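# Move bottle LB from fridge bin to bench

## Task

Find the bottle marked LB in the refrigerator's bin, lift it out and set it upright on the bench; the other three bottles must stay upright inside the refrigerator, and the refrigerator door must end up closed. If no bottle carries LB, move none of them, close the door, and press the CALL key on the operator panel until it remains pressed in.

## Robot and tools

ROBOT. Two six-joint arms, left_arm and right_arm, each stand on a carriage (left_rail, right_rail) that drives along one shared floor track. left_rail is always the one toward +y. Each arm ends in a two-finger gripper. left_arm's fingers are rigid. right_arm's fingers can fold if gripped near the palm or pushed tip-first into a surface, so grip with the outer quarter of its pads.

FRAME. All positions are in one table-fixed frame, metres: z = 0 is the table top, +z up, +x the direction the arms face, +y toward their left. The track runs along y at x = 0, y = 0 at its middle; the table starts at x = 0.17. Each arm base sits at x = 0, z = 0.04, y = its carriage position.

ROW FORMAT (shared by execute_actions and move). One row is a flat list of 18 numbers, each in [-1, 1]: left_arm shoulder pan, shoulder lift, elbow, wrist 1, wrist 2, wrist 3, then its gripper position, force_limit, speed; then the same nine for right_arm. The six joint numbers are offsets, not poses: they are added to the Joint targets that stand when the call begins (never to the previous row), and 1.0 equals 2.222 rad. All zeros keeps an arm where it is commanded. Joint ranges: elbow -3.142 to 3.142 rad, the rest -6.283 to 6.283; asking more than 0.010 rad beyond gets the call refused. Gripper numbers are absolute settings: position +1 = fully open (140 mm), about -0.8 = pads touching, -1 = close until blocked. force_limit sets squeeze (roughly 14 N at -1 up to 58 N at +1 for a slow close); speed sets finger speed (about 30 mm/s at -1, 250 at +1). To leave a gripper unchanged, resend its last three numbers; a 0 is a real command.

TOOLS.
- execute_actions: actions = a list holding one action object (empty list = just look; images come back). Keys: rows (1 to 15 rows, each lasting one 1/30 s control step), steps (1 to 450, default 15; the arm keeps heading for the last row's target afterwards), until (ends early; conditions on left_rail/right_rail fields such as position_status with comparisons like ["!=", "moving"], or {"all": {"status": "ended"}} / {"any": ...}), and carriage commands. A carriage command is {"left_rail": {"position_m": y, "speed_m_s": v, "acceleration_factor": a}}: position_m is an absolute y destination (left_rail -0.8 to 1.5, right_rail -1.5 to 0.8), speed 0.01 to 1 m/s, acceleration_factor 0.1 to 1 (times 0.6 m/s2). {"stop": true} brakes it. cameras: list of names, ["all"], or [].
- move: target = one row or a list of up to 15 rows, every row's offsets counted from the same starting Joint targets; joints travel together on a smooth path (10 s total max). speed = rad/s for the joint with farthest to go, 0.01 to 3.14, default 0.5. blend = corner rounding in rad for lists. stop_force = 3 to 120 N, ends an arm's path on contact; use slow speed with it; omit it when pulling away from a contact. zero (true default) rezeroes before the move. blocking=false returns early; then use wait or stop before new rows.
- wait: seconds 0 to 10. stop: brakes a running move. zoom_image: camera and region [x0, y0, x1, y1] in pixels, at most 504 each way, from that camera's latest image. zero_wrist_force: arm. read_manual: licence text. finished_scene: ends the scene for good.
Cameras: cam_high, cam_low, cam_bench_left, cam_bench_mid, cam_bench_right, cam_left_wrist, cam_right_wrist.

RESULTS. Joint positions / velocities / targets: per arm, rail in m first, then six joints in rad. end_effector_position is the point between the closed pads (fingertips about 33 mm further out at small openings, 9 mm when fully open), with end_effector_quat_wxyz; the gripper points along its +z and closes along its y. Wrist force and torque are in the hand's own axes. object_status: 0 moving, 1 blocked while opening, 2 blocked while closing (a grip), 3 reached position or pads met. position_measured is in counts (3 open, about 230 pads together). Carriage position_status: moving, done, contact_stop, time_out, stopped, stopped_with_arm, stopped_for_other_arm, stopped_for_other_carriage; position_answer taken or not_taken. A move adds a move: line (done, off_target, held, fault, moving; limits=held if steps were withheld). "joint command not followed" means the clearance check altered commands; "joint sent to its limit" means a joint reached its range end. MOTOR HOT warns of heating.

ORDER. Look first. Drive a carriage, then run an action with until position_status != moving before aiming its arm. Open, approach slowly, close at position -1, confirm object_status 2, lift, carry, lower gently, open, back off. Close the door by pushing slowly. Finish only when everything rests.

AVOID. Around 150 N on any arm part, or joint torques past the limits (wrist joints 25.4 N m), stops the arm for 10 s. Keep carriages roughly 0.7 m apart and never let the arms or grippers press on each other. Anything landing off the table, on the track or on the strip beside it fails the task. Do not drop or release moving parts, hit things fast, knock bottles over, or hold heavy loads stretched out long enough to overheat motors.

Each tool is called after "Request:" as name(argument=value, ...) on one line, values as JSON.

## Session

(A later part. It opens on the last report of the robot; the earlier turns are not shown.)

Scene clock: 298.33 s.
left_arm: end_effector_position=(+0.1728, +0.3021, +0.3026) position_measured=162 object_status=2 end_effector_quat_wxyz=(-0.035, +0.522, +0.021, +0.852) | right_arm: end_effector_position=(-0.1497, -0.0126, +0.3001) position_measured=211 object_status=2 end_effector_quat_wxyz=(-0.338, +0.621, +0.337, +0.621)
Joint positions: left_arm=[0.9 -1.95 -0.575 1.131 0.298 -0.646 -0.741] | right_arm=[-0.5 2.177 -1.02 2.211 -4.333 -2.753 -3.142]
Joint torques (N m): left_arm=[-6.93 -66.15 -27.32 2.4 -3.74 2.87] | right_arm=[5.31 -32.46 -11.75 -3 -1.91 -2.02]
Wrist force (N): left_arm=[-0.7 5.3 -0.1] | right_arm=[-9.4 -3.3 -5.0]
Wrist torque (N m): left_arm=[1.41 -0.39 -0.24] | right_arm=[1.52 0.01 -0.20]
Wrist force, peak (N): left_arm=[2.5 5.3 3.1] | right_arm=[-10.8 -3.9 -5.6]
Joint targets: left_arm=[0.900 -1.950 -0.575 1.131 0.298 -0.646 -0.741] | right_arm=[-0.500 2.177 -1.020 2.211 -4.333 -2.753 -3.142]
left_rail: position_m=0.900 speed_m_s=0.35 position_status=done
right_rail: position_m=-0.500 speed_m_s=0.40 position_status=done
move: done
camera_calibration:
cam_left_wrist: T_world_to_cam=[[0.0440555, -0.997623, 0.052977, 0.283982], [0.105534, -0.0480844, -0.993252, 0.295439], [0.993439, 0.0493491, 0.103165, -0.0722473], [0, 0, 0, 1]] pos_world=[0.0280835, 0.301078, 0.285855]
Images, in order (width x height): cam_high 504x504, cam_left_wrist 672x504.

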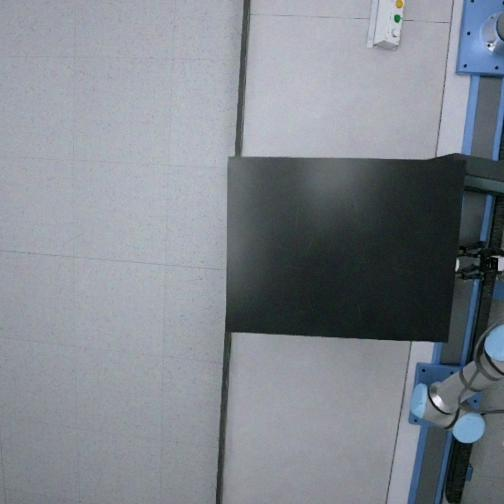

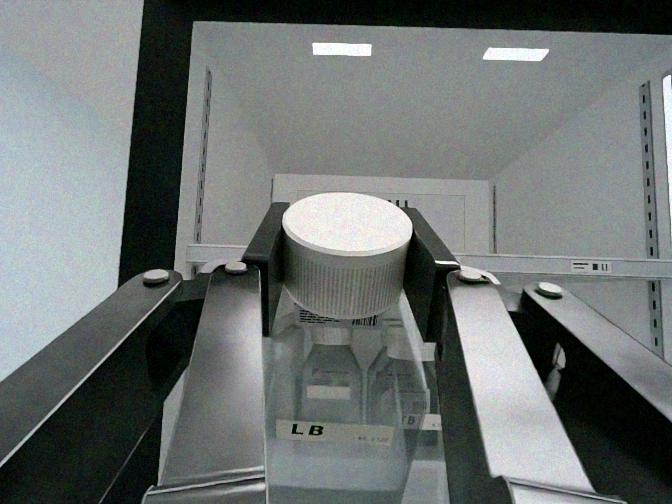

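Request:
move(target=[[-0.018440,-0.086709,0.028755,-0.138797,0.047915,0.170354,-1,1,-1,0,0,0,0,0,0,-0.98,1.0,-1],[-0.022657,-0.176775,0.068532,-0.323858,0.059924,0.375309,-1,1,-1,0,0,0,0,0,0,-0.98,1.0,-1],[-0.012810,-0.250861,0.098821,-0.504288,0.032518,0.570135,-1,1,-1,0,0,0,0,0,0,-0.98,1.0,-1]], speed=0.16, blend=0.04, stop_force=10, cameras=["cam_left_wrist"])

Scene clock: 308.17 s.
left_arm: end_effector_position=(+0.1717, +0.3020, +0.3247) position_measured=162 object_status=2 end_effector_quat_wxyz=(-0.024, +0.808, +0.033, +0.587) | right_arm: end_effector_position=(-0.1497, -0.0126, +0.3001) position_measured=211 object_status=2 end_effector_quat_wxyz=(-0.338, +0.621, +0.337, +0.621)
Joint positions: left_arm=[0.9 -1.978 -1.133 1.35 -0.823 -0.574 0.526] | right_arm=[-0.5 2.177 -1.02 2.211 -4.333 -2.753 -3.142]
Joint torques (N m): left_arm=[5.15 -54.82 -13.85 -1.89 0.17 3.05] | right_arm=[2.53 -32.64 -13.09 -2.76 -2.25 -2.02]
Wrist force (N): left_arm=[-1.1 4.9 3.3] | right_arm=[-10.4 -3.4 -5.3]
Wrist torque (N m): left_arm=[1.14 -0.31 -0.19] | right_arm=[1.49 0.03 -0.20]
Wrist force, peak (N): left_arm=[-1.0 5.4 3.1] | right_arm=[-10.6 -3.2 -5.3]
Joint targets: left_arm=[0.900 -1.978 -1.133 1.350 -0.823 -0.574 0.526] | right_arm=[-0.500 2.177 -1.020 2.211 -4.333 -2.753 -3.142]
left_rail: position_m=0.900 speed_m_s=0.35 position_status=done
right_rail: position_m=-0.500 speed_m_s=0.40 position_status=done
move: done
camera_calibration:
cam_left_wrist: T_world_to_cam=[[0.0921116, -0.993677, 0.0641911, 0.269609], [-0.623656, -0.107826, -0.774227, 0.389644], [0.776253, 0.0312821, -0.629645, 0.207182], [0, 0, 0, 1]] pos_world=[0.0573439, 0.303437, 0.414818]
Images, in order (width x height): cam_left_wrist 672x504.

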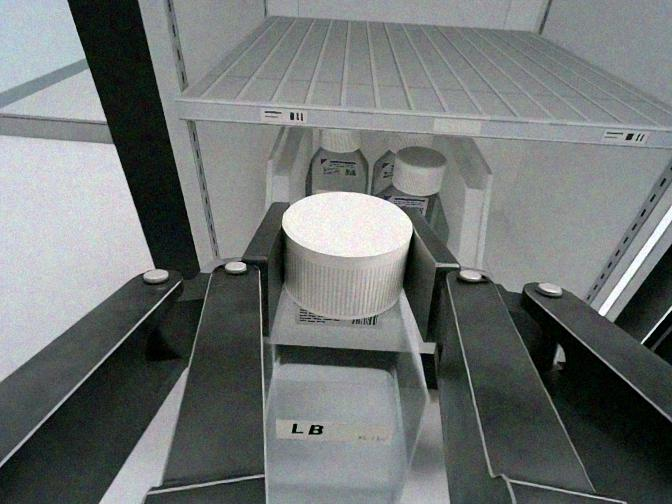

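Request:
zoom_image(camera="cam_left_wrist", region=[220, 180, 480, 504])

Scaled by 1.556 from the camera's 672x504 image, which has a finer 960x720 frame.

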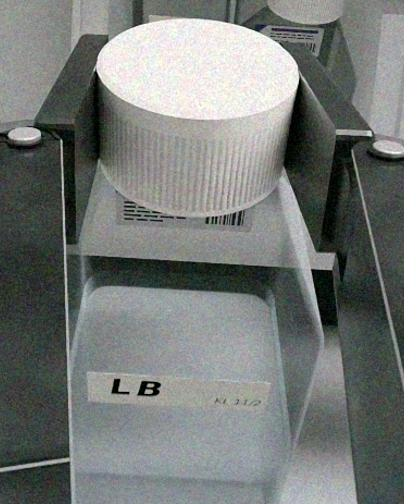

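Request:
move(target=[-0.039274,0,0,0,0,0,-1,1,-1,0,0,0,0,0,0,-0.98,1.0,-1], speed=0.1)

Request:
execute_actions(actions=[{"left_rail":{"position_m":1.45,"speed_m_s":0.25,"acceleration_factor":0.3},"steps":150,"until":{"left_rail":{"position_status":["!=","moving"]}}}])

Scene clock: 312.43 s.
left_arm: end_effector_position=(+0.1190, +0.2893, +0.3247) position_measured=162 object_status=2 end_effector_quat_wxyz=(+0.002, +0.809, -0.002, +0.588) | right_arm: end_effector_position=(-0.1497, -0.0126, +0.3001) position_measured=211 object_status=2 end_effector_quat_wxyz=(-0.338, +0.621, +0.337, +0.621)
Joint positions: left_arm=[0.9 -2.065 -1.133 1.35 -0.823 -0.574 0.526] | right_arm=[-0.5 2.177 -1.02 2.211 -4.333 -2.753 -3.142]
Joint torques (N m): left_arm=[-7.38 -50.92 -15.86 -1.66 0.44 2.8] | right_arm=[3.3 -32.9 -12.67 -2.73 -2.51 -1.99]
Wrist force (N): left_arm=[-1.1 5.2 3.3] | right_arm=[-9.4 -3.0 -5.1]
Wrist torque (N m): left_arm=[1.21 -0.31 -0.18] | right_arm=[1.58 0.00 -0.21]
Wrist force, peak (N): left_arm=[-0.4 5.2 4.3] | right_arm=[-10.5 -3.3 -5.2]
Joint targets: left_arm=[0.900 -2.065 -1.133 1.350 -0.823 -0.574 0.526] | right_arm=[-0.500 2.177 -1.020 2.211 -4.333 -2.753 -3.142]
left_rail: position_m=0.900 speed_m_s=0.35 position_status=done
right_rail: position_m=-0.500 speed_m_s=0.40 position_status=done
move: done

Scene clock: 316.27 s.
left_arm: end_effector_position=(+0.1189, +0.8393, +0.3247) position_measured=162 object_status=2 end_effector_quat_wxyz=(+0.002, +0.809, -0.002, +0.588) | right_arm: end_effector_position=(-0.1497, -0.0126, +0.3001) position_measured=211 object_status=2 end_effector_quat_wxyz=(-0.338, +0.621, +0.337, +0.621)
Joint positions: left_arm=[1.45 -2.065 -1.133 1.35 -0.823 -0.574 0.526] | right_arm=[-0.5 2.177 -1.02 2.211 -4.333 -2.753 -3.142]
Joint torques (N m): left_arm=[-3.34 -39.02 -22.05 -1.03 1.43 2.72] | right_arm=[3 -33.59 -13.68 -2.63 -2.48 -1.88]
Wrist force (N): left_arm=[-0.8 5.0 3.5] | right_arm=[-9.7 -3.3 -5.1]
Wrist torque (N m): left_arm=[1.17 -0.37 -0.18] | right_arm=[1.53 -0.03 -0.21]
Wrist force, peak (N): left_arm=[-1.2 5.6 3.3] | right_arm=[-10.6 -3.4 -5.3]
Joint targets: left_arm=[1.450 -2.065 -1.133 1.350 -0.823 -0.574 0.526] | right_arm=[-0.500 2.177 -1.020 2.211 -4.333 -2.753 -3.142]
Tool commands: left_gripper/position=-1.0 left_gripper/force_limit=+1.0 left_gripper/speed=-1.0 right_gripper/position=-0.98 right_gripper/force_limit=+1.0 right_gripper/speed=-1.0
left_rail: position_m=1.450 speed_m_s=0.25 position_status=done
right_rail: position_m=-0.500 speed_m_s=0.40 position_status=done

Request:
move(target=[0.235644,0,0,0,0,0,-1,1,-1,0,0,0,0,0,0,-0.98,1.0,-1], speed=0.2, cameras=["cam_bench_left","cam_bench_mid","cam_left_wrist"])

Scene clock: 319.47 s.
left_arm: end_effector_position=(+0.4083, +0.9805, +0.3247) position_measured=162 object_status=2 end_effector_quat_wxyz=(-0.150, +0.782, +0.207, +0.568) | right_arm: end_effector_position=(-0.1497, -0.0126, +0.3001) position_measured=211 object_status=2 end_effector_quat_wxyz=(-0.338, +0.621, +0.337, +0.621)
Joint positions: left_arm=[1.45 -1.542 -1.133 1.35 -0.823 -0.574 0.526] | right_arm=[-0.5 2.177 -1.02 2.211 -4.333 -2.753 -3.142]
Joint torques (N m): left_arm=[4.98 -32.61 -28.66 -0.36 2.49 2.5] | right_arm=[2.33 -32.78 -13.25 -2.51 -2.5 -2.04]
Wrist force (N): left_arm=[-1.0 4.9 3.2] | right_arm=[-9.3 -3.2 -5.2]
Wrist torque (N m): left_arm=[1.16 -0.29 -0.18] | right_arm=[1.53 -0.02 -0.21]
Wrist force, peak (N): left_arm=[-0.4 5.0 4.7] | right_arm=[-10.4 -3.5 -5.2]
Joint targets: left_arm=[1.450 -1.542 -1.133 1.350 -0.823 -0.574 0.526] | right_arm=[-0.500 2.177 -1.020 2.211 -4.333 -2.753 -3.142]
left_rail: position_m=1.450 speed_m_s=0.25 position_status=done
right_rail: position_m=-0.500 speed_m_s=0.40 position_status=done
move: done
camera_calibration:
cam_left_wrist: T_world_to_cam=[[0.503291, -0.861729, 0.0641963, 0.624847], [-0.519699, -0.361208, -0.774236, 0.816367], [0.69037, 0.356304, -0.629633, -0.281323], [0, 0, 0, 1]] pos_world=[0.304002, 0.933563, 0.414818]
Images, in order (width x height): cam_bench_left 504x504, cam_bench_mid 504x504, cam_left_wrist 672x504.

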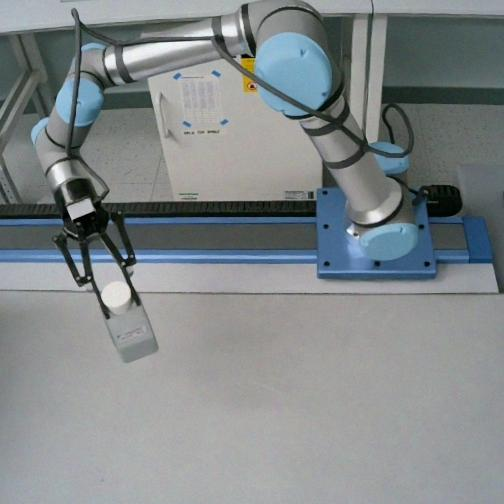

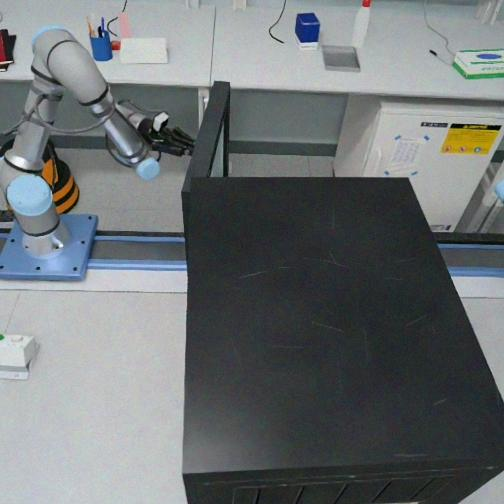

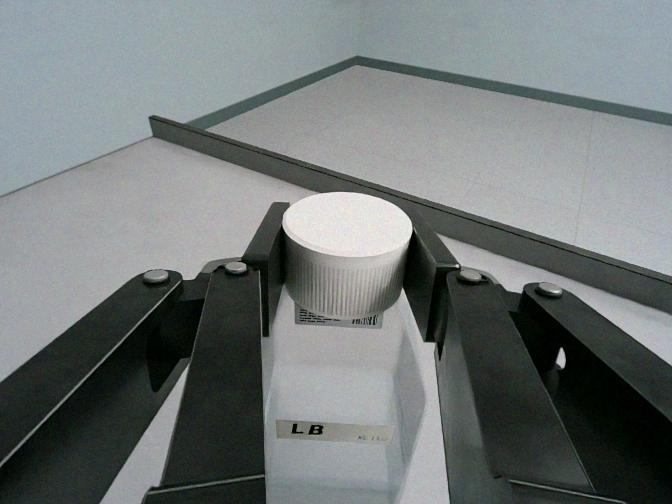

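Request:
zoom_image(camera="cam_bench_left", region=[50, 220, 190, 380])

Scaled by 3.150 from the camera's 504x504 image, which has a finer 720x720 frame.

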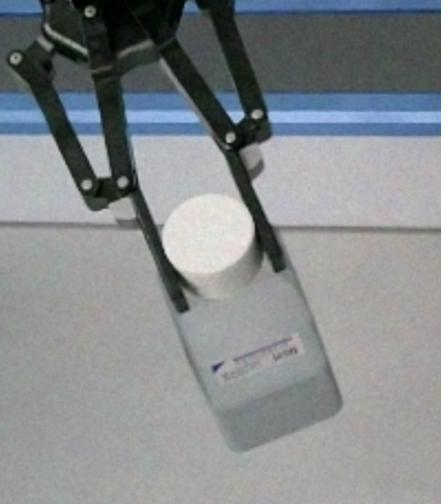

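Request:
move(target=[-0.000047,0.075112,0.100990,-0.176060,-0.000039,-0.000048,-1,1,-1,0,0,0,0,0,0,-0.98,1.0,-1], speed=0.12, stop_force=8, cameras=["cam_bench_left","cam_left_wrist"])

Scene clock: 325.10 s.
left_arm: end_effector_position=(+0.4083, +0.9776, +0.1674) position_measured=162 object_status=2 end_effector_quat_wxyz=(-0.150, +0.782, +0.207, +0.568) | right_arm: end_effector_position=(-0.1497, -0.0126, +0.3001) position_measured=211 object_status=2 end_effector_quat_wxyz=(-0.338, +0.621, +0.337, +0.621)
Joint positions: left_arm=[1.45 -1.542 -0.983 1.551 -1.173 -0.574 0.526] | right_arm=[-0.5 2.177 -1.02 2.211 -4.333 -2.753 -3.142]
Joint torques (N m): left_arm=[5.81 -57.12 -31.17 1.27 2.91 -1.82] | right_arm=[2.95 -33.36 -14.02 -2.36 -2.51 -1.8]
Wrist force (N): left_arm=[-1.6 5.4 2.9] | right_arm=[-10.3 -3.3 -5.2]
Wrist torque (N m): left_arm=[1.30 -0.19 -0.18] | right_arm=[1.52 0.03 -0.21]
Wrist force, peak (N): left_arm=[38.3 4.6 -13.6] | right_arm=[-10.4 -3.6 -5.2]
Joint targets: left_arm=[1.450 -1.542 -0.983 1.551 -1.173 -0.574 0.526] | right_arm=[-0.500 2.177 -1.020 2.211 -4.333 -2.753 -3.142]
left_rail: position_m=1.450 speed_m_s=0.25 position_status=done
right_rail: position_m=-0.500 speed_m_s=0.40 position_status=done
move: contact (left_arm); left_arm: the wrist 1 is farthest, 0.042 rad from its target
camera_calibration:
cam_left_wrist: T_world_to_cam=[[0.503412, -0.861662, 0.0641488, 0.632223], [-0.519685, -0.361256, -0.774223, 0.693585], [0.690293, 0.356416, -0.629654, -0.379439], [0, 0, 0, 1]] pos_world=[0.304101, 0.930563, 0.257518]
Images, in order (width x height): cam_bench_left 504x504, cam_left_wrist 672x504.

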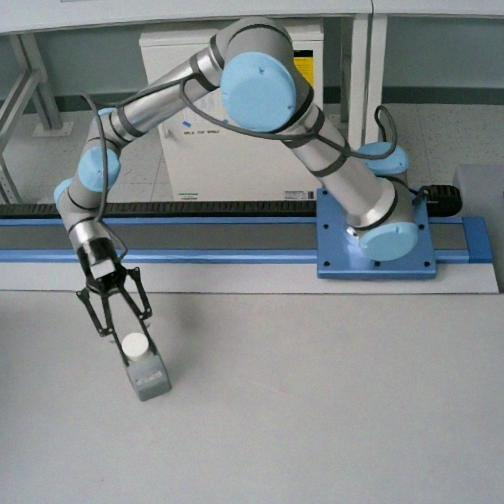

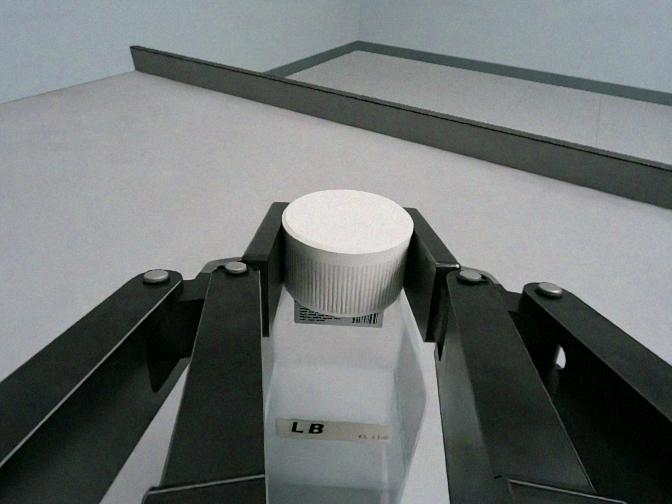

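Request:
zoom_image(camera="cam_bench_left", region=[80, 290, 200, 420])

Request:
zoom_image(camera="cam_left_wrist", region=[220, 180, 480, 504])

Scaled by 3.877 from the camera's 504x504 image, which has a finer 720x720 frame.

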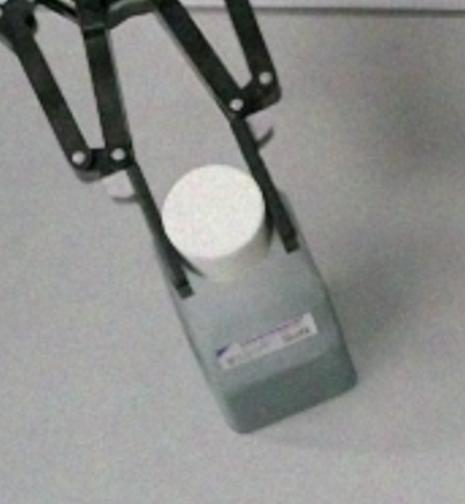

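Scaled by 1.556 from the camera's 672x504 image, which has a finer 960x720 frame.

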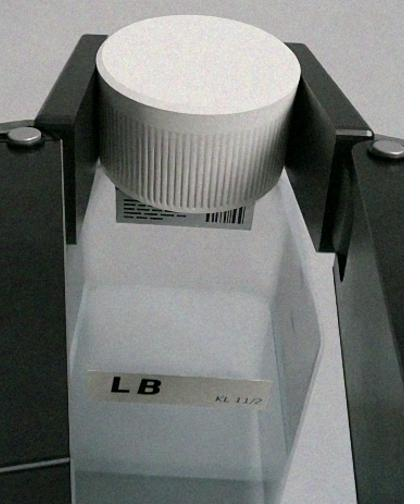

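Request:
move(target=[-0.005279,0.022328,-0.022588,0.077859,0.014272,-0.067273,-1,1,-1,0,0,0,0,0,0,-0.98,1.0,-1], speed=0.08, stop_force=12, cameras=["cam_bench_left","cam_left_wrist"])

Scene clock: 330.23 s.
left_arm: end_effector_position=(+0.4079, +0.9773, +0.1757) position_measured=162 object_status=2 end_effector_quat_wxyz=(-0.160, +0.754, +0.200, +0.605) | right_arm: end_effector_position=(-0.1497, -0.0126, +0.3001) position_measured=211 object_status=2 end_effector_quat_wxyz=(-0.338, +0.621, +0.337, +0.621)
Joint positions: left_arm=[1.45 -1.554 -0.934 1.501 -1 -0.542 0.376] | right_arm=[-0.5 2.177 -1.02 2.211 -4.333 -2.753 -3.142]
Joint torques (N m): left_arm=[-6.25 -33.78 -31.04 1.85 2.75 -2.64] | right_arm=[1.78 -33.34 -13.93 -2.19 -2.94 -1.67]
Wrist force (N): left_arm=[-1.5 5.8 2.7] | right_arm=[-9.2 -3.3 -5.4]
Wrist torque (N m): left_arm=[1.39 -0.19 -0.11] | right_arm=[1.53 -0.04 -0.20]
Wrist force, peak (N): left_arm=[-1.6 5.9 3.0] | right_arm=[-10.4 -3.4 -5.4]
Joint targets: left_arm=[1.450 -1.554 -0.934 1.501 -1.000 -0.542 0.376] | right_arm=[-0.500 2.177 -1.020 2.211 -4.333 -2.753 -3.142]
left_rail: position_m=1.450 speed_m_s=0.25 position_status=done
right_rail: position_m=-0.500 speed_m_s=0.40 position_status=done
move: done
camera_calibration:
cam_left_wrist: T_world_to_cam=[[0.498132, -0.86467, 0.064893, 0.636572], [-0.452707, -0.323171, -0.831033, 0.645145], [0.739541, 0.384587, -0.552424, -0.434984], [0, 0, 0, 1]] pos_world=[0.296654, 0.926206, 0.254532]
Images, in order (width x height): cam_bench_left 504x504, cam_left_wrist 672x504.

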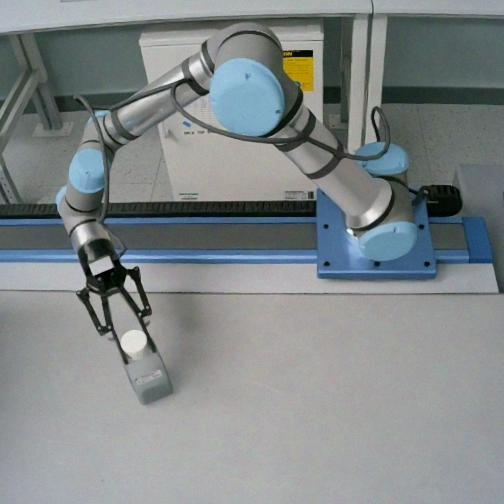

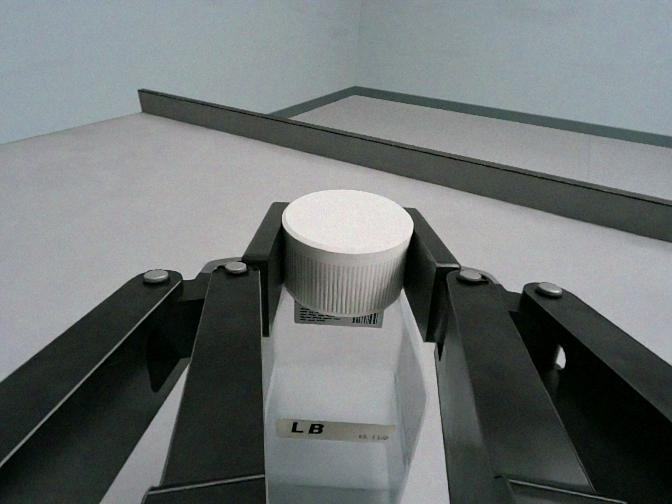

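Request:
move(target=[0,0.008762,0.004996,-0.013758,0,0,-1,1,-1,0,0,0,0,0,0,-0.98,1.0,-1], speed=0.015, stop_force=4)

Scene clock: 333.53 s.
left_arm: end_effector_position=(+0.4079, +0.9772, +0.1630) position_measured=162 object_status=2 end_effector_quat_wxyz=(-0.160, +0.754, +0.200, +0.605) | right_arm: end_effector_position=(-0.1497, -0.0126, +0.3001) position_measured=211 object_status=2 end_effector_quat_wxyz=(-0.338, +0.621, +0.337, +0.621)
Joint positions: left_arm=[1.45 -1.554 -0.917 1.51 -1.026 -0.542 0.376] | right_arm=[-0.5 2.177 -1.02 2.211 -4.333 -2.753 -3.142]
Joint torques (N m): left_arm=[-3.05 -58.39 -30.95 1.97 0.6 -2.21] | right_arm=[0.38 -33.71 -13.7 -2.28 -2.88 -1.66]
Wrist force (N): left_arm=[-1.0 5.9 2.6] | right_arm=[-10.0 -3.4 -5.0]
Wrist torque (N m): left_arm=[1.44 -0.06 -0.13] | right_arm=[1.51 0.02 -0.20]
Wrist force, peak (N): left_arm=[6.0 5.7 0.3] | right_arm=[-10.6 -3.2 -5.4]
Joint targets: left_arm=[1.450 -1.554 -0.917 1.510 -1.026 -0.542 0.376] | right_arm=[-0.500 2.177 -1.020 2.211 -4.333 -2.753 -3.142]
left_rail: position_m=1.450 speed_m_s=0.25 position_status=done
right_rail: position_m=-0.500 speed_m_s=0.40 position_status=done
move: contact (left_arm)

Request:
move(target=[0,0.000584,0.000333,-0.000917,0,0,-1,1,-1,0,0,0,0,0,0,-0.98,1.0,-1], speed=0.01, stop_force=12, cameras=["cam_bench_left"])

Scene clock: 334.67 s.
left_arm: end_effector_position=(+0.4079, +0.9772, +0.1625) position_measured=162 object_status=2 end_effector_quat_wxyz=(-0.160, +0.754, +0.200, +0.605) | right_arm: end_effector_position=(-0.1497, -0.0126, +0.3001) position_measured=211 object_status=2 end_effector_quat_wxyz=(-0.338, +0.621, +0.337, +0.621)
Joint positions: left_arm=[1.45 -1.554 -0.917 1.51 -1.027 -0.542 0.376] | right_arm=[-0.5 2.177 -1.02 2.211 -4.333 -2.753 -3.142]
Joint torques (N m): left_arm=[-3.38 -47.49 -23.96 0.03 -0.09 -2.33] | right_arm=[1.68 -34.51 -14.13 -2.14 -2.98 -1.71]
Wrist force (N): left_arm=[15.2 5.1 -3.3] | right_arm=[-9.9 -3.4 -4.9]
Wrist torque (N m): left_arm=[1.36 -0.10 -0.35] | right_arm=[1.49 -0.01 -0.20]
Wrist force, peak (N): left_arm=[15.8 5.1 -3.5] | right_arm=[-10.5 -3.3 -5.3]
Joint targets: left_arm=[1.450 -1.554 -0.917 1.510 -1.027 -0.542 0.376] | right_arm=[-0.500 2.177 -1.020 2.211 -4.333 -2.753 -3.142]
left_rail: position_m=1.450 speed_m_s=0.25 position_status=done
right_rail: position_m=-0.500 speed_m_s=0.40 position_status=done
move: contact (left_arm)
Images, in order (width x height): cam_bench_left 504x504.

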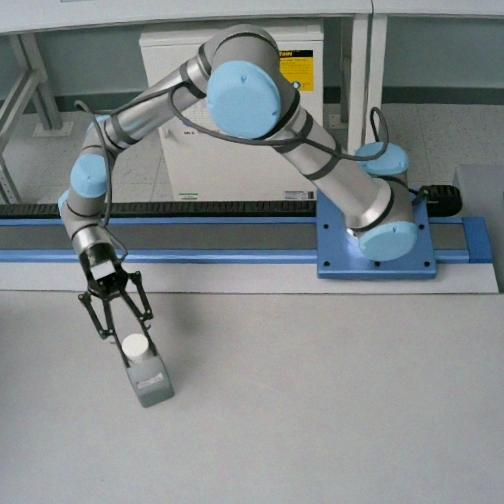

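Request:
move(target=[0,-0.000175,-0.0001,0.000275,0,0,-1,1,-1,0,0,0,0,0,0,-0.98,1.0,-1], speed=0.01)

Scene clock: 335.90 s.
left_arm: end_effector_position=(+0.4079, +0.9772, +0.1629) position_measured=162 object_status=2 end_effector_quat_wxyz=(-0.160, +0.754, +0.200, +0.605) | right_arm: end_effector_position=(-0.1497, -0.0126, +0.3001) position_measured=211 object_status=2 end_effector_quat_wxyz=(-0.338, +0.621, +0.337, +0.621)
Joint positions: left_arm=[1.45 -1.554 -0.917 1.51 -1.026 -0.542 0.376] | right_arm=[-0.5 2.177 -1.02 2.211 -4.333 -2.753 -3.142]
Joint torques (N m): left_arm=[-3.61 -57.61 -30.3 1.8 -0.14 -2.21] | right_arm=[1 -33.14 -15.13 -2.19 -2.75 -1.59]
Wrist force (N): left_arm=[1.2 6.2 2.6] | right_arm=[-9.3 -2.9 -5.2]
Wrist torque (N m): left_arm=[1.48 -0.10 -0.18] | right_arm=[1.61 -0.04 -0.20]
Wrist force, peak (N): left_arm=[15.7 5.1 -3.6] | right_arm=[-10.3 -3.5 -5.5]
Joint targets: left_arm=[1.450 -1.554 -0.917 1.510 -1.026 -0.542 0.376] | right_arm=[-0.500 2.177 -1.020 2.211 -4.333 -2.753 -3.142]
left_rail: position_m=1.450 speed_m_s=0.25 position_status=done
right_rail: position_m=-0.500 speed_m_s=0.40 position_status=done
move: done

Request:
execute_actions(actions=[{"rows":[[0,0,0,0,0,0,-0.30,1,-1,0,0,0,0,0,0,-0.98,1.0,-1]],"steps":45}], cameras=["cam_bench_left","cam_left_wrist"])

Scene clock: 338.17 s.
left_arm: end_effector_position=(+0.4079, +0.9772, +0.1629) position_measured=162 object_status=2 end_effector_quat_wxyz=(-0.160, +0.754, +0.200, +0.605) | right_arm: end_effector_position=(-0.1497, -0.0126, +0.3001) position_measured=211 object_status=2 end_effector_quat_wxyz=(-0.338, +0.621, +0.337, +0.621)
Joint positions: left_arm=[1.45 -1.554 -0.917 1.51 -1.026 -0.542 0.376] | right_arm=[-0.5 2.177 -1.02 2.211 -4.333 -2.753 -3.142]
Joint torques (N m): left_arm=[-2.71 -58.12 -30.64 1.68 -0.26 -2.31] | right_arm=[0.38 -34.4 -14.42 -2.01 -3.06 -1.63]
Wrist force (N): left_arm=[1.2 6.2 2.5] | right_arm=[-9.1 -3.6 -4.9]
Wrist torque (N m): left_arm=[1.48 -0.18 -0.16] | right_arm=[1.46 -0.07 -0.21]
Wrist force, peak (N): left_arm=[0.7 6.5 2.8] | right_arm=[-10.4 -3.8 -5.2]
Joint targets: left_arm=[1.450 -1.554 -0.917 1.510 -1.026 -0.542 0.376] | right_arm=[-0.500 2.177 -1.020 2.211 -4.333 -2.753 -3.142]
left_rail: position_m=1.450 speed_m_s=0.25 position_status=done
right_rail: position_m=-0.500 speed_m_s=0.40 position_status=done
camera_calibration:
cam_left_wrist: T_world_to_cam=[[0.498066, -0.864681, 0.0652537, 0.637258], [-0.452707, -0.32347, -0.830917, 0.634723], [0.739586, 0.384311, -0.552556, -0.441742], [0, 0, 0, 1]] pos_world=[0.296654, 0.926105, 0.241732]
Images, in order (width x height): cam_bench_left 504x504, cam_left_wrist 672x504.

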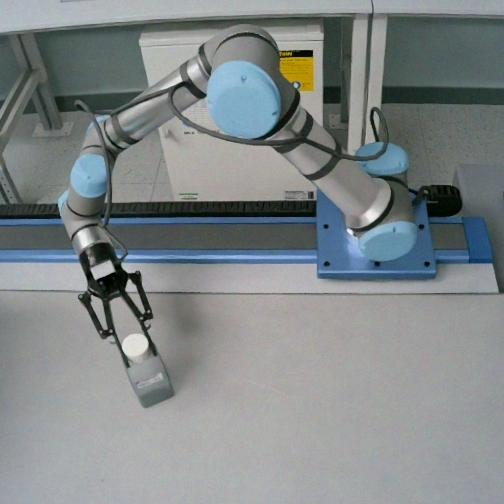

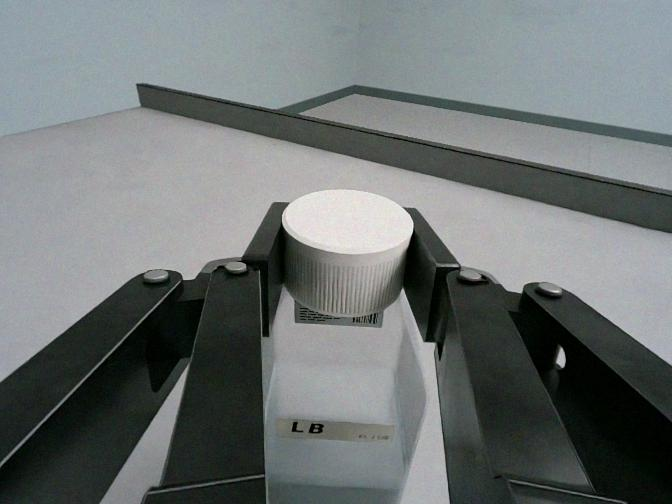

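Request:
execute_actions(actions=[{"rows":[[0,0,0,0,0,0,-0.10,0,-1,0,0,0,0,0,0,-0.98,1.0,-1]],"steps":45}], cameras=["cam_bench_left","cam_left_wrist"])

Scene clock: 341.23 s.
left_arm: end_effector_position=(+0.4079, +0.9772, +0.1629) position_measured=141 object_status=3 end_effector_quat_wxyz=(-0.160, +0.754, +0.200, +0.605) | right_arm: end_effector_position=(-0.1497, -0.0126, +0.3001) position_measured=211 object_status=2 end_effector_quat_wxyz=(-0.338, +0.621, +0.337, +0.621)
Joint positions: left_arm=[1.45 -1.554 -0.917 1.51 -1.026 -0.542 0.376] | right_arm=[-0.5 2.177 -1.02 2.211 -4.333 -2.753 -3.142]
Joint torques (N m): left_arm=[-3.88 -51.46 -26 -0.48 -0.13 -2.29] | right_arm=[0.78 -33.84 -15.07 -2 -3.05 -1.6]
Wrist force (N): left_arm=[2.1 6.1 2.0] | right_arm=[-10.2 -3.3 -5.1]
Wrist torque (N m): left_arm=[1.49 -0.20 -0.11] | right_arm=[1.53 0.01 -0.20]
Wrist force, peak (N): left_arm=[2.7 6.2 2.1] | right_arm=[-10.4 -3.3 -5.2]
Joint targets: left_arm=[1.450 -1.554 -0.917 1.510 -1.026 -0.542 0.376] | right_arm=[-0.500 2.177 -1.020 2.211 -4.333 -2.753 -3.142]
left_rail: position_m=1.450 speed_m_s=0.25 position_status=done
right_rail: position_m=-0.500 speed_m_s=0.40 position_status=done
camera_calibration:
cam_left_wrist: T_world_to_cam=[[0.498066, -0.864681, 0.0652537, 0.637258], [-0.452707, -0.32347, -0.830917, 0.634723], [0.739586, 0.384311, -0.552556, -0.441742], [0, 0, 0, 1]] pos_world=[0.296654, 0.926105, 0.241732]
Images, in order (width x height): cam_bench_left 504x504, cam_left_wrist 672x504.

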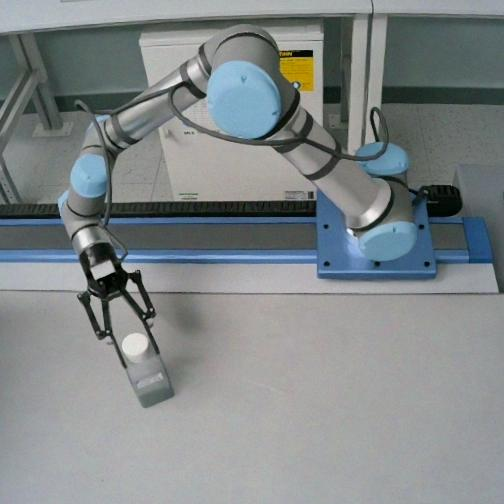

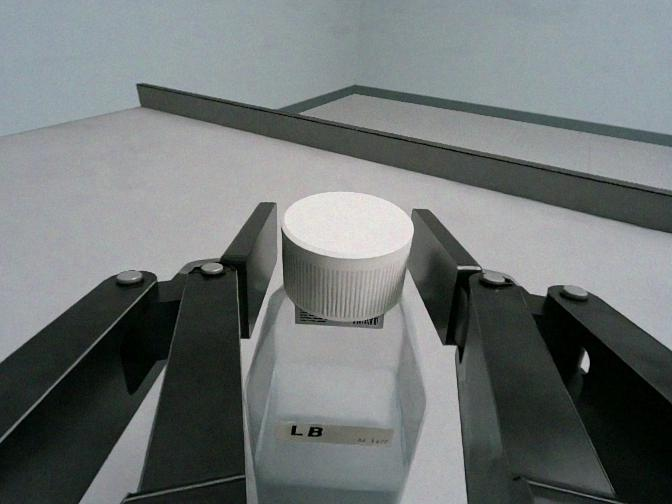

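Request:
move(target=[-0.046828,0.018974,-0.060420,0.068808,-0.043122,-0.032895,-0.10,0,-1,0,0,0,0,0,0,-0.98,1.0,-1], speed=0.06, stop_force=5, cameras=["cam_bench_left","cam_left_wrist"])

Scene clock: 345.07 s.
left_arm: end_effector_position=(+0.3401, +0.9385, +0.1801) position_measured=141 object_status=3 end_effector_quat_wxyz=(-0.160, +0.754, +0.200, +0.605) | right_arm: end_effector_position=(-0.1497, -0.0126, +0.3001) position_measured=211 object_status=2 end_effector_quat_wxyz=(-0.338, +0.621, +0.337, +0.621)
Joint positions: left_arm=[1.45 -1.658 -0.875 1.376 -0.873 -0.638 0.303] | right_arm=[-0.5 2.177 -1.02 2.211 -4.333 -2.753 -3.142]
Joint torques (N m): left_arm=[-6.07 -33.65 -30.91 2.04 -0.79 -2.43] | right_arm=[0.29 -34.14 -14.68 -1.82 -3.05 -1.38]
Wrist force (N): left_arm=[2.3 6.1 2.0] | right_arm=[-10.4 -3.1 -5.2]
Wrist torque (N m): left_arm=[1.47 -0.26 -0.10] | right_arm=[1.56 0.04 -0.21]
Wrist force, peak (N): left_arm=[2.7 6.6 1.9] | right_arm=[-10.4 -3.8 -5.2]
Joint targets: left_arm=[1.450 -1.658 -0.875 1.376 -0.873 -0.638 0.303] | right_arm=[-0.500 2.177 -1.020 2.211 -4.333 -2.753 -3.142]
left_rail: position_m=1.450 speed_m_s=0.25 position_status=done
right_rail: position_m=-0.500 speed_m_s=0.40 position_status=done
move: done
camera_calibration:
cam_left_wrist: T_world_to_cam=[[0.498048, -0.864694, 0.0652096, 0.636599], [-0.452793, -0.32346, -0.830874, 0.605873], [0.739545, 0.384289, -0.552626, -0.367084], [0, 0, 0, 1]] pos_world=[0.228753, 0.887505, 0.259032]
Images, in order (width x height): cam_bench_left 504x504, cam_left_wrist 672x504.

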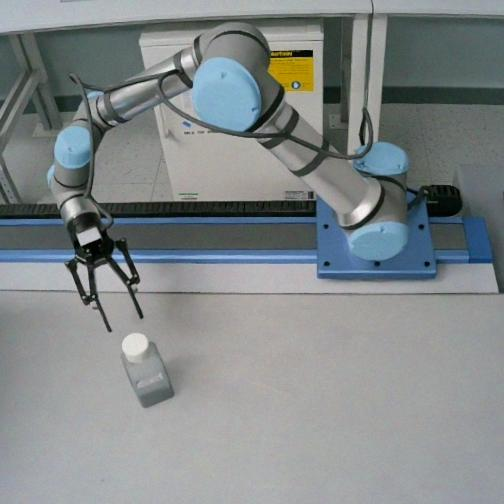

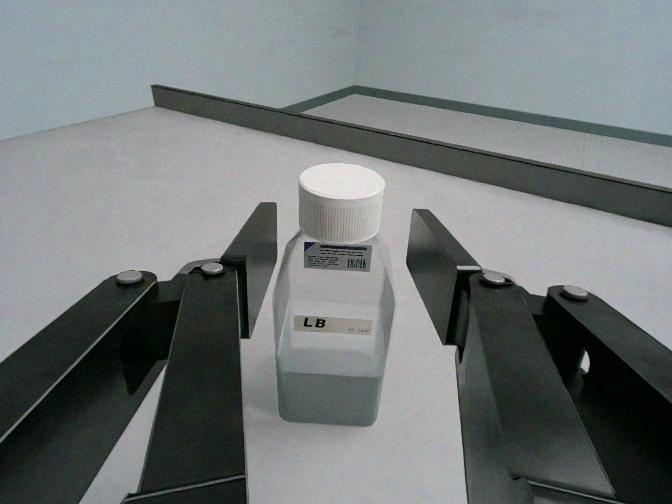

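Request:
move(target=[[0,0,0,0,0,0,-0.10,0,-1,-0.023321,0.016908,-0.041872,0.024968,0.011539,0,-0.98,1.0,-1],[0,0,0,0,0,0,-0.10,0,-1,-0.045918,0.034455,-0.083789,0.049343,0.022354,0,-0.98,1.0,-1],[0,0,0,0,0,0,-0.10,0,-1,-0.068047,0.052390,-0.125504,0.073119,0.032700,0,-0.98,1.0,-1],[0,0,0,0,0,0,-0.10,0,-1,-0.089473,0.070833,-0.167534,0.096706,0.042345,0,-0.98,1.0,-1],[0,0,0,0,0,0,-0.10,0,-1,-0.110522,0.089523,-0.209464,0.119937,0.051616,0,-0.98,1.0,-1],[0,0,0,0,0,0,-0.10,0,-1,-0.131283,0.108411,-0.251278,0.142867,0.060590,0,-0.98,1.0,-1],[0,0,0,0,0,0,-0.10,0,-1,-0.151751,0.127453,-0.292988,0.165540,0.069275,0,-0.98,1.0,-1],[0,0,0,0,0,0,-0.10,0,-1,-0.172030,0.146517,-0.334410,0.187894,0.077772,0,-0.98,1.0,-1]], speed=0.14, blend=0.02, stop_force=60, cameras=["cam_right_wrist","cam_bench_mid"])

Scene clock: 352.13 s.
left_arm: end_effector_position=(+0.3401, +0.9385, +0.1801) position_measured=141 object_status=3 end_effector_quat_wxyz=(-0.160, +0.754, +0.200, +0.605) | right_arm: end_effector_position=(-0.0448, +0.2825, +0.3002) position_measured=211 object_status=2 end_effector_quat_wxyz=(-0.271, +0.653, +0.271, +0.653)
Joint positions: left_arm=[1.45 -1.658 -0.875 1.376 -0.873 -0.638 0.303] | right_arm=[-0.5 1.795 -0.694 1.468 -3.915 -2.58 -3.142]
Joint torques (N m): left_arm=[-6.3 -34.39 -30.09 1.95 -0.68 -2.44] | right_arm=[-13.51 -46.49 -25.16 0.57 2.31 -1.42]
Wrist force (N): left_arm=[2.7 6.2 2.0] | right_arm=[-3.1 4.6 -1.9]
Wrist torque (N m): left_arm=[1.49 -0.33 -0.10] | right_arm=[0.86 -0.13 -0.17]
Wrist force, peak (N): left_arm=[2.6 6.6 1.7] | right_arm=[-13.7 -0.9 -6.2]
Joint targets: left_arm=[1.450 -1.658 -0.875 1.376 -0.873 -0.638 0.303] | right_arm=[-0.500 1.795 -0.694 1.468 -3.915 -2.580 -3.142]
left_rail: position_m=1.450 speed_m_s=0.25 position_status=done
right_rail: position_m=-0.500 speed_m_s=0.40 position_status=done
move: done
camera_calibration:
cam_right_wrist: T_world_to_cam=[[0.724905, -0.68831, -0.0272444, 0.2463], [-0.259255, -0.235969, -0.936539, 0.334444], [0.638201, 0.685965, -0.349502, 0.0858881], [0, 0, 0, 1]] pos_world=[-0.146652, 0.189533, 0.349949]
Images, in order (width x height): cam_bench_mid 504x504, cam_right_wrist 672x504.

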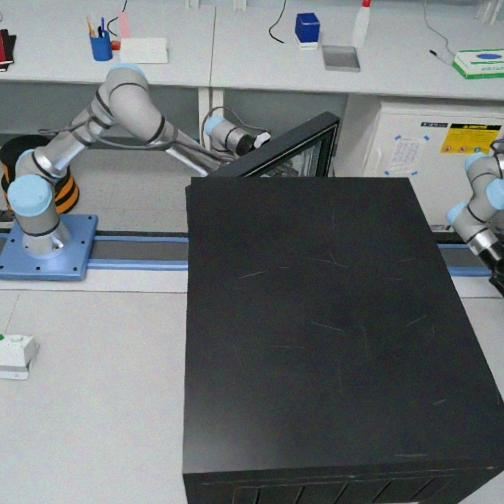

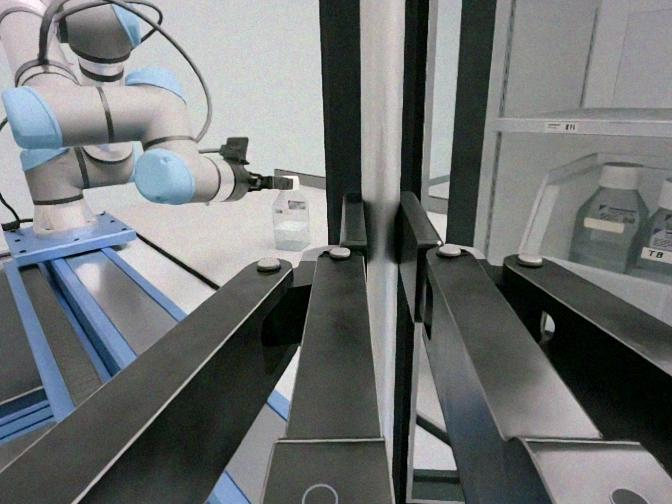

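Request:
move(target=[[0,0,0,0,0,0,-0.10,0,-1,-0.020054,0.019104,-0.041215,0.022115,0.008276,0,-0.98,1.0,-1],[0,0,0,0,0,0,-0.10,0,-1,-0.039887,0.038321,-0.082430,0.044113,0.016323,0,-0.98,1.0,-1],[0,0,0,0,0,0,-0.10,0,-1,-0.059667,0.057237,-0.122808,0.065576,0.024320,0,-0.98,1.0,-1],[0,0,0,0,0,0,-0.10,0,-1,-0.079874,0.074775,-0.160104,0.085333,0.032745,0,-0.98,1.0,-1],[0,0,0,0,0,0,-0.10,0,-1,-0.099127,0.093803,-0.200401,0.106602,0.040216,0,-0.98,1.0,-1],[0,0,0,0,0,0,-0.10,0,-1,-0.118078,0.113717,-0.242466,0.128753,0.047385,0,-0.98,1.0,-1],[0,0,0,0,0,0,-0.10,0,-1,-0.137552,0.129950,-0.276665,0.146719,0.055077,0,-0.98,1.0,-1]], speed=0.12, blend=0.02, stop_force=60, cameras=["cam_right_wrist","cam_bench_mid"])

Scene clock: 358.70 s.
left_arm: end_effector_position=(+0.3401, +0.9385, +0.1801) position_measured=141 object_status=3 end_effector_quat_wxyz=(-0.160, +0.754, +0.200, +0.605) | right_arm: end_effector_position=(+0.1846, +0.4284, +0.3002) position_measured=211 object_status=2 end_effector_quat_wxyz=(-0.209, +0.675, +0.209, +0.675)
Joint positions: left_arm=[1.45 -1.658 -0.875 1.376 -0.873 -0.638 0.303] | right_arm=[-0.5 1.489 -0.406 0.853 -3.589 -2.459 -3.142]
Joint torques (N m): left_arm=[-5.78 -33.82 -30.72 1.77 -0.72 -2.53] | right_arm=[-0.17 -55.44 -30.9 2.69 11.24 -1.34]
Wrist force (N): left_arm=[2.5 6.4 1.7] | right_arm=[-3.1 35.6 -12.8]
Wrist torque (N m): left_arm=[1.52 -0.29 -0.10] | right_arm=[0.54 -0.12 -0.20]
Wrist force, peak (N): left_arm=[2.6 6.6 1.8] | right_arm=[-3.9 40.8 -14.3]
Joint targets: left_arm=[1.450 -1.658 -0.875 1.376 -0.873 -0.638 0.303] | right_arm=[-0.500 1.489 -0.406 0.853 -3.589 -2.457 -3.142]
left_rail: position_m=1.450 speed_m_s=0.25 position_status=done
right_rail: position_m=-0.500 speed_m_s=0.40 position_status=done
move: done
camera_calibration:
cam_right_wrist: T_world_to_cam=[[0.586057, -0.809813, -0.027202, 0.258099], [-0.298188, -0.184338, -0.936538, 0.413497], [0.753406, 0.556976, -0.349509, -0.126541], [0, 0, 0, 1]] pos_world=[0.0673761, 0.355716, 0.350049]
Images, in order (width x height): cam_bench_mid 504x504, cam_right_wrist 672x504.

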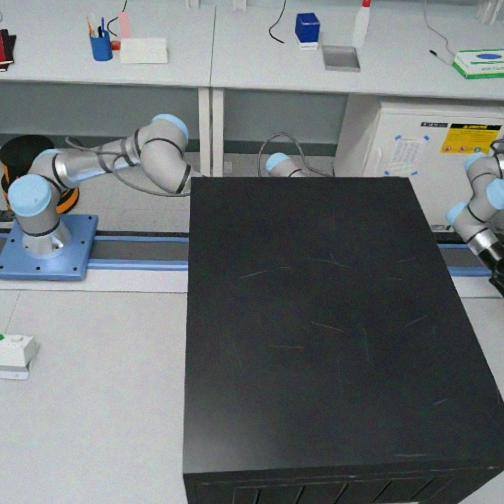

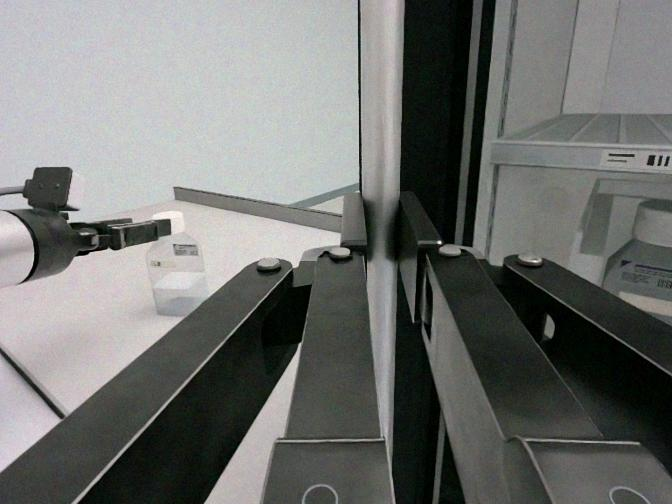

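Request:
move(target=[0,0,0,0,0,0,-0.10,0,-1,-0.009332,0.009417,-0.019825,0.010408,0.003441,0,-0.98,1.0,-1], speed=0.05, stop_force=40)

Scene clock: 361.07 s.
left_arm: end_effector_position=(+0.3401, +0.9385, +0.1801) position_measured=141 object_status=3 end_effector_quat_wxyz=(-0.160, +0.754, +0.200, +0.605) | right_arm: end_effector_position=(+0.2037, +0.4328, +0.3003) position_measured=211 object_status=2 end_effector_quat_wxyz=(-0.204, +0.677, +0.204, +0.677)
Joint positions: left_arm=[1.45 -1.658 -0.875 1.376 -0.873 -0.638 0.303] | right_arm=[-0.5 1.468 -0.385 0.809 -3.566 -2.454 -3.142]
Joint torques (N m): left_arm=[-5.39 -34.54 -31.01 1.88 -0.42 -2.53] | right_arm=[0.63 -57.06 -32.25 2.94 11.14 -1.36]
Wrist force (N): left_arm=[2.5 6.3 1.7] | right_arm=[-3.4 36.6 -13.6]
Wrist torque (N m): left_arm=[1.50 -0.30 -0.10] | right_arm=[0.54 -0.10 -0.19]
Wrist force, peak (N): left_arm=[2.3 6.5 2.1] | right_arm=[-4.8 40.0 -15.4]
Joint targets: left_arm=[1.450 -1.658 -0.875 1.376 -0.873 -0.638 0.303] | right_arm=[-0.500 1.468 -0.385 0.809 -3.566 -2.450 -3.142]
left_rail: position_m=1.450 speed_m_s=0.25 position_status=done
right_rail: position_m=-0.500 speed_m_s=0.40 position_status=done
move: done

Request:
move(target=[0,0,0,0,0,0,-0.10,0,-1,-0.009332,0.009417,-0.019825,0.010408,-0.000159,0,-0.98,1.0,-1], speed=0.04, stop_force=30, cameras=["cam_right_wrist","cam_bench_mid"])

Scene clock: 396.60 s.
left_arm: end_effector_position=(+0.3401, +0.9385, +0.1801) position_measured=141 object_status=3 end_effector_quat_wxyz=(-0.160, +0.754, +0.200, +0.605) | right_arm: end_effector_position=(+0.2162, +0.4351, +0.3003) position_measured=211 object_status=2 end_effector_quat_wxyz=(-0.200, +0.678, +0.200, +0.678)
Joint positions: left_arm=[1.45 -1.658 -0.875 1.376 -0.873 -0.638 0.303] | right_arm=[-0.5 1.455 -0.371 0.781 -3.551 -2.452 -3.142]
Joint torques (N m): left_arm=[-7.09 -34.32 -30.3 1.82 -0.16 -2.66] | right_arm=[14.25 -70.58 -17.61 -0.75 6.47 -1.5]
Wrist force (N): left_arm=[2.6 6.4 1.8] | right_arm=[-1.2 30.9 -27.6]
Wrist torque (N m): left_arm=[1.52 -0.33 -0.10] | right_arm=[0.86 -0.11 -0.21]
Wrist force, peak (N): left_arm=[2.6 6.6 1.9] | right_arm=[-7.9 39.4 -55.3]
Joint targets: left_arm=[1.450 -1.658 -0.875 1.376 -0.873 -0.638 0.303] | right_arm=[-0.500 1.455 -0.371 0.781 -3.551 -2.452 -3.142]
left_rail: position_m=1.450 speed_m_s=0.25 position_status=done
right_rail: position_m=-0.500 speed_m_s=0.40 position_status=done
move: contact (right_arm); right_arm: the elbow is farthest, 0.016 rad from its target
camera_calibration:
cam_right_wrist: T_world_to_cam=[[0.564133, -0.825234, -0.0272498, 0.256548], [-0.302953, -0.176173, -0.93658, 0.42168], [0.768098, 0.536611, -0.349392, -0.148486], [0, 0, 0, 1]] pos_world=[0.0970742, 0.36568, 0.350048]
Images, in order (width x height): cam_bench_mid 504x504, cam_right_wrist 672x504.

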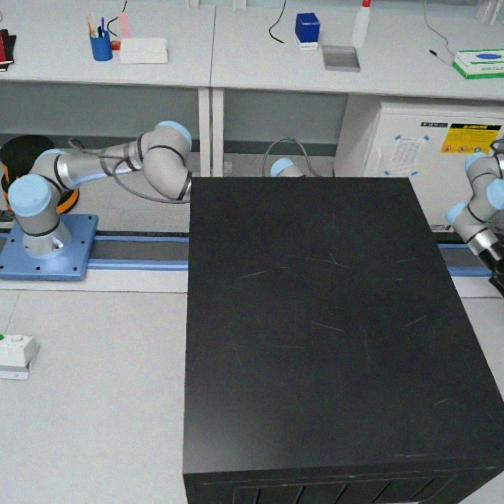

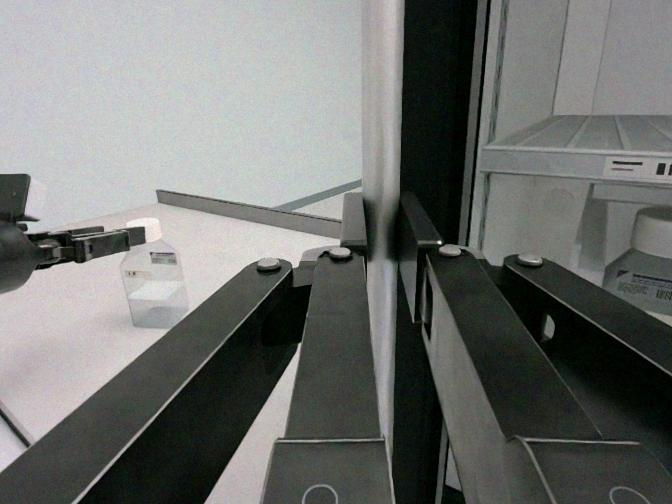

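Request:
zoom_image(camera="cam_right_wrist", region=[340, 0, 672, 320])

Scaled by 1.518 from the camera's 672x504 image, which has a finer 960x720 frame.

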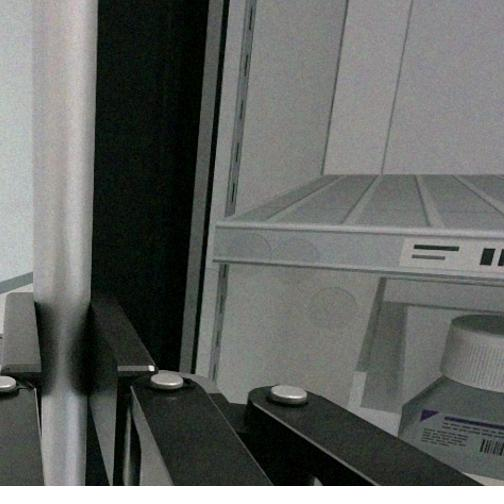

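Request:
execute_actions(actions=[], cameras=["cam_right_wrist", "cam_bench_mid", "cam_high"])

Scene clock: 399.17 s.
left_arm: end_effector_position=(+0.3401, +0.9385, +0.1801) position_measured=141 object_status=3 end_effector_quat_wxyz=(-0.160, +0.754, +0.200, +0.605) | right_arm: end_effector_position=(+0.2162, +0.4351, +0.3003) position_measured=211 object_status=2 end_effector_quat_wxyz=(-0.200, +0.678, +0.200, +0.678)
Joint positions: left_arm=[1.45 -1.658 -0.875 1.376 -0.873 -0.638 0.303] | right_arm=[-0.5 1.455 -0.371 0.781 -3.551 -2.452 -3.142]
Joint velocities: within noise
Joint torques (N m): left_arm=[-5.37 -35.16 -30.08 1.91 -0.24 -2.26] | right_arm=[14.19 -70.21 -17.95 -0.84 6.89 -1.29]
Wrist force (N): left_arm=[2.5 6.2 1.9] | right_arm=[-1.4 29.6 -26.8]
Wrist torque (N m): left_arm=[1.48 -0.30 -0.10] | right_arm=[0.84 -0.07 -0.22]
Wrist force, peak (N): left_arm=[2.7 6.5 1.7] | right_arm=[-0.7 31.3 -28.1]
Joint targets: left_arm=[1.450 -1.658 -0.875 1.376 -0.873 -0.638 0.303] | right_arm=[-0.500 1.455 -0.371 0.781 -3.551 -2.452 -3.142]
Tool commands: left_gripper/position=-0.1 left_gripper/force_limit=+0.0 left_gripper/speed=-1.0 right_gripper/position=-0.98 right_gripper/force_limit=+1.0 right_gripper/speed=-1.0
left_rail: position_m=1.450 speed_m_s=0.25 position_status=done
right_rail: position_m=-0.500 speed_m_s=0.40 position_status=done
camera_calibration:
cam_right_wrist: T_world_to_cam=[[0.564133, -0.825234, -0.0272498, 0.256604], [-0.302953, -0.176173, -0.93658, 0.42165], [0.768098, 0.536611, -0.349392, -0.14841], [0, 0, 0, 1]] pos_world=[0.0969742, 0.36568, 0.350048]
Images, in order (width x height): cam_high 504x504, cam_bench_mid 504x504, cam_right_wrist 672x504.

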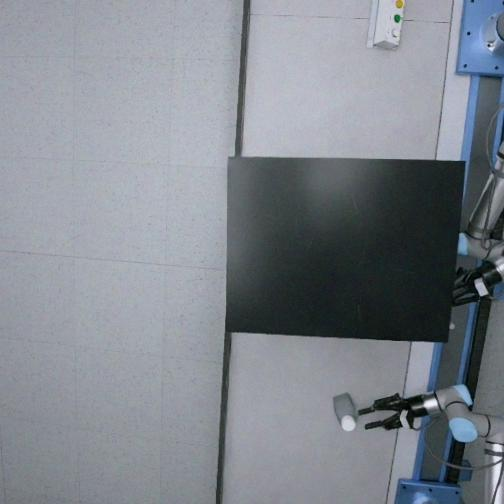

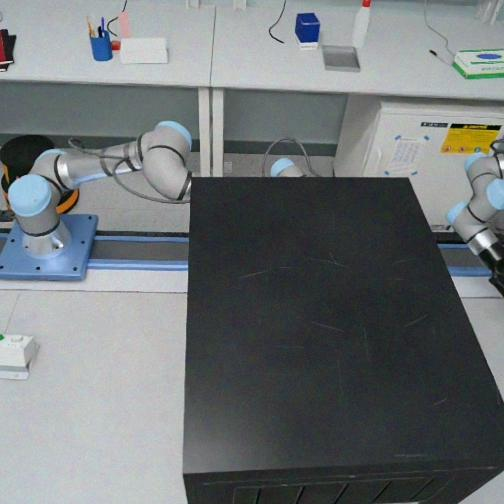

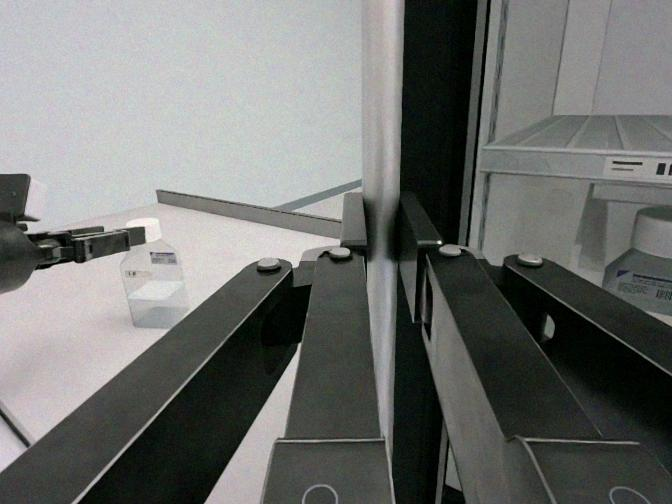

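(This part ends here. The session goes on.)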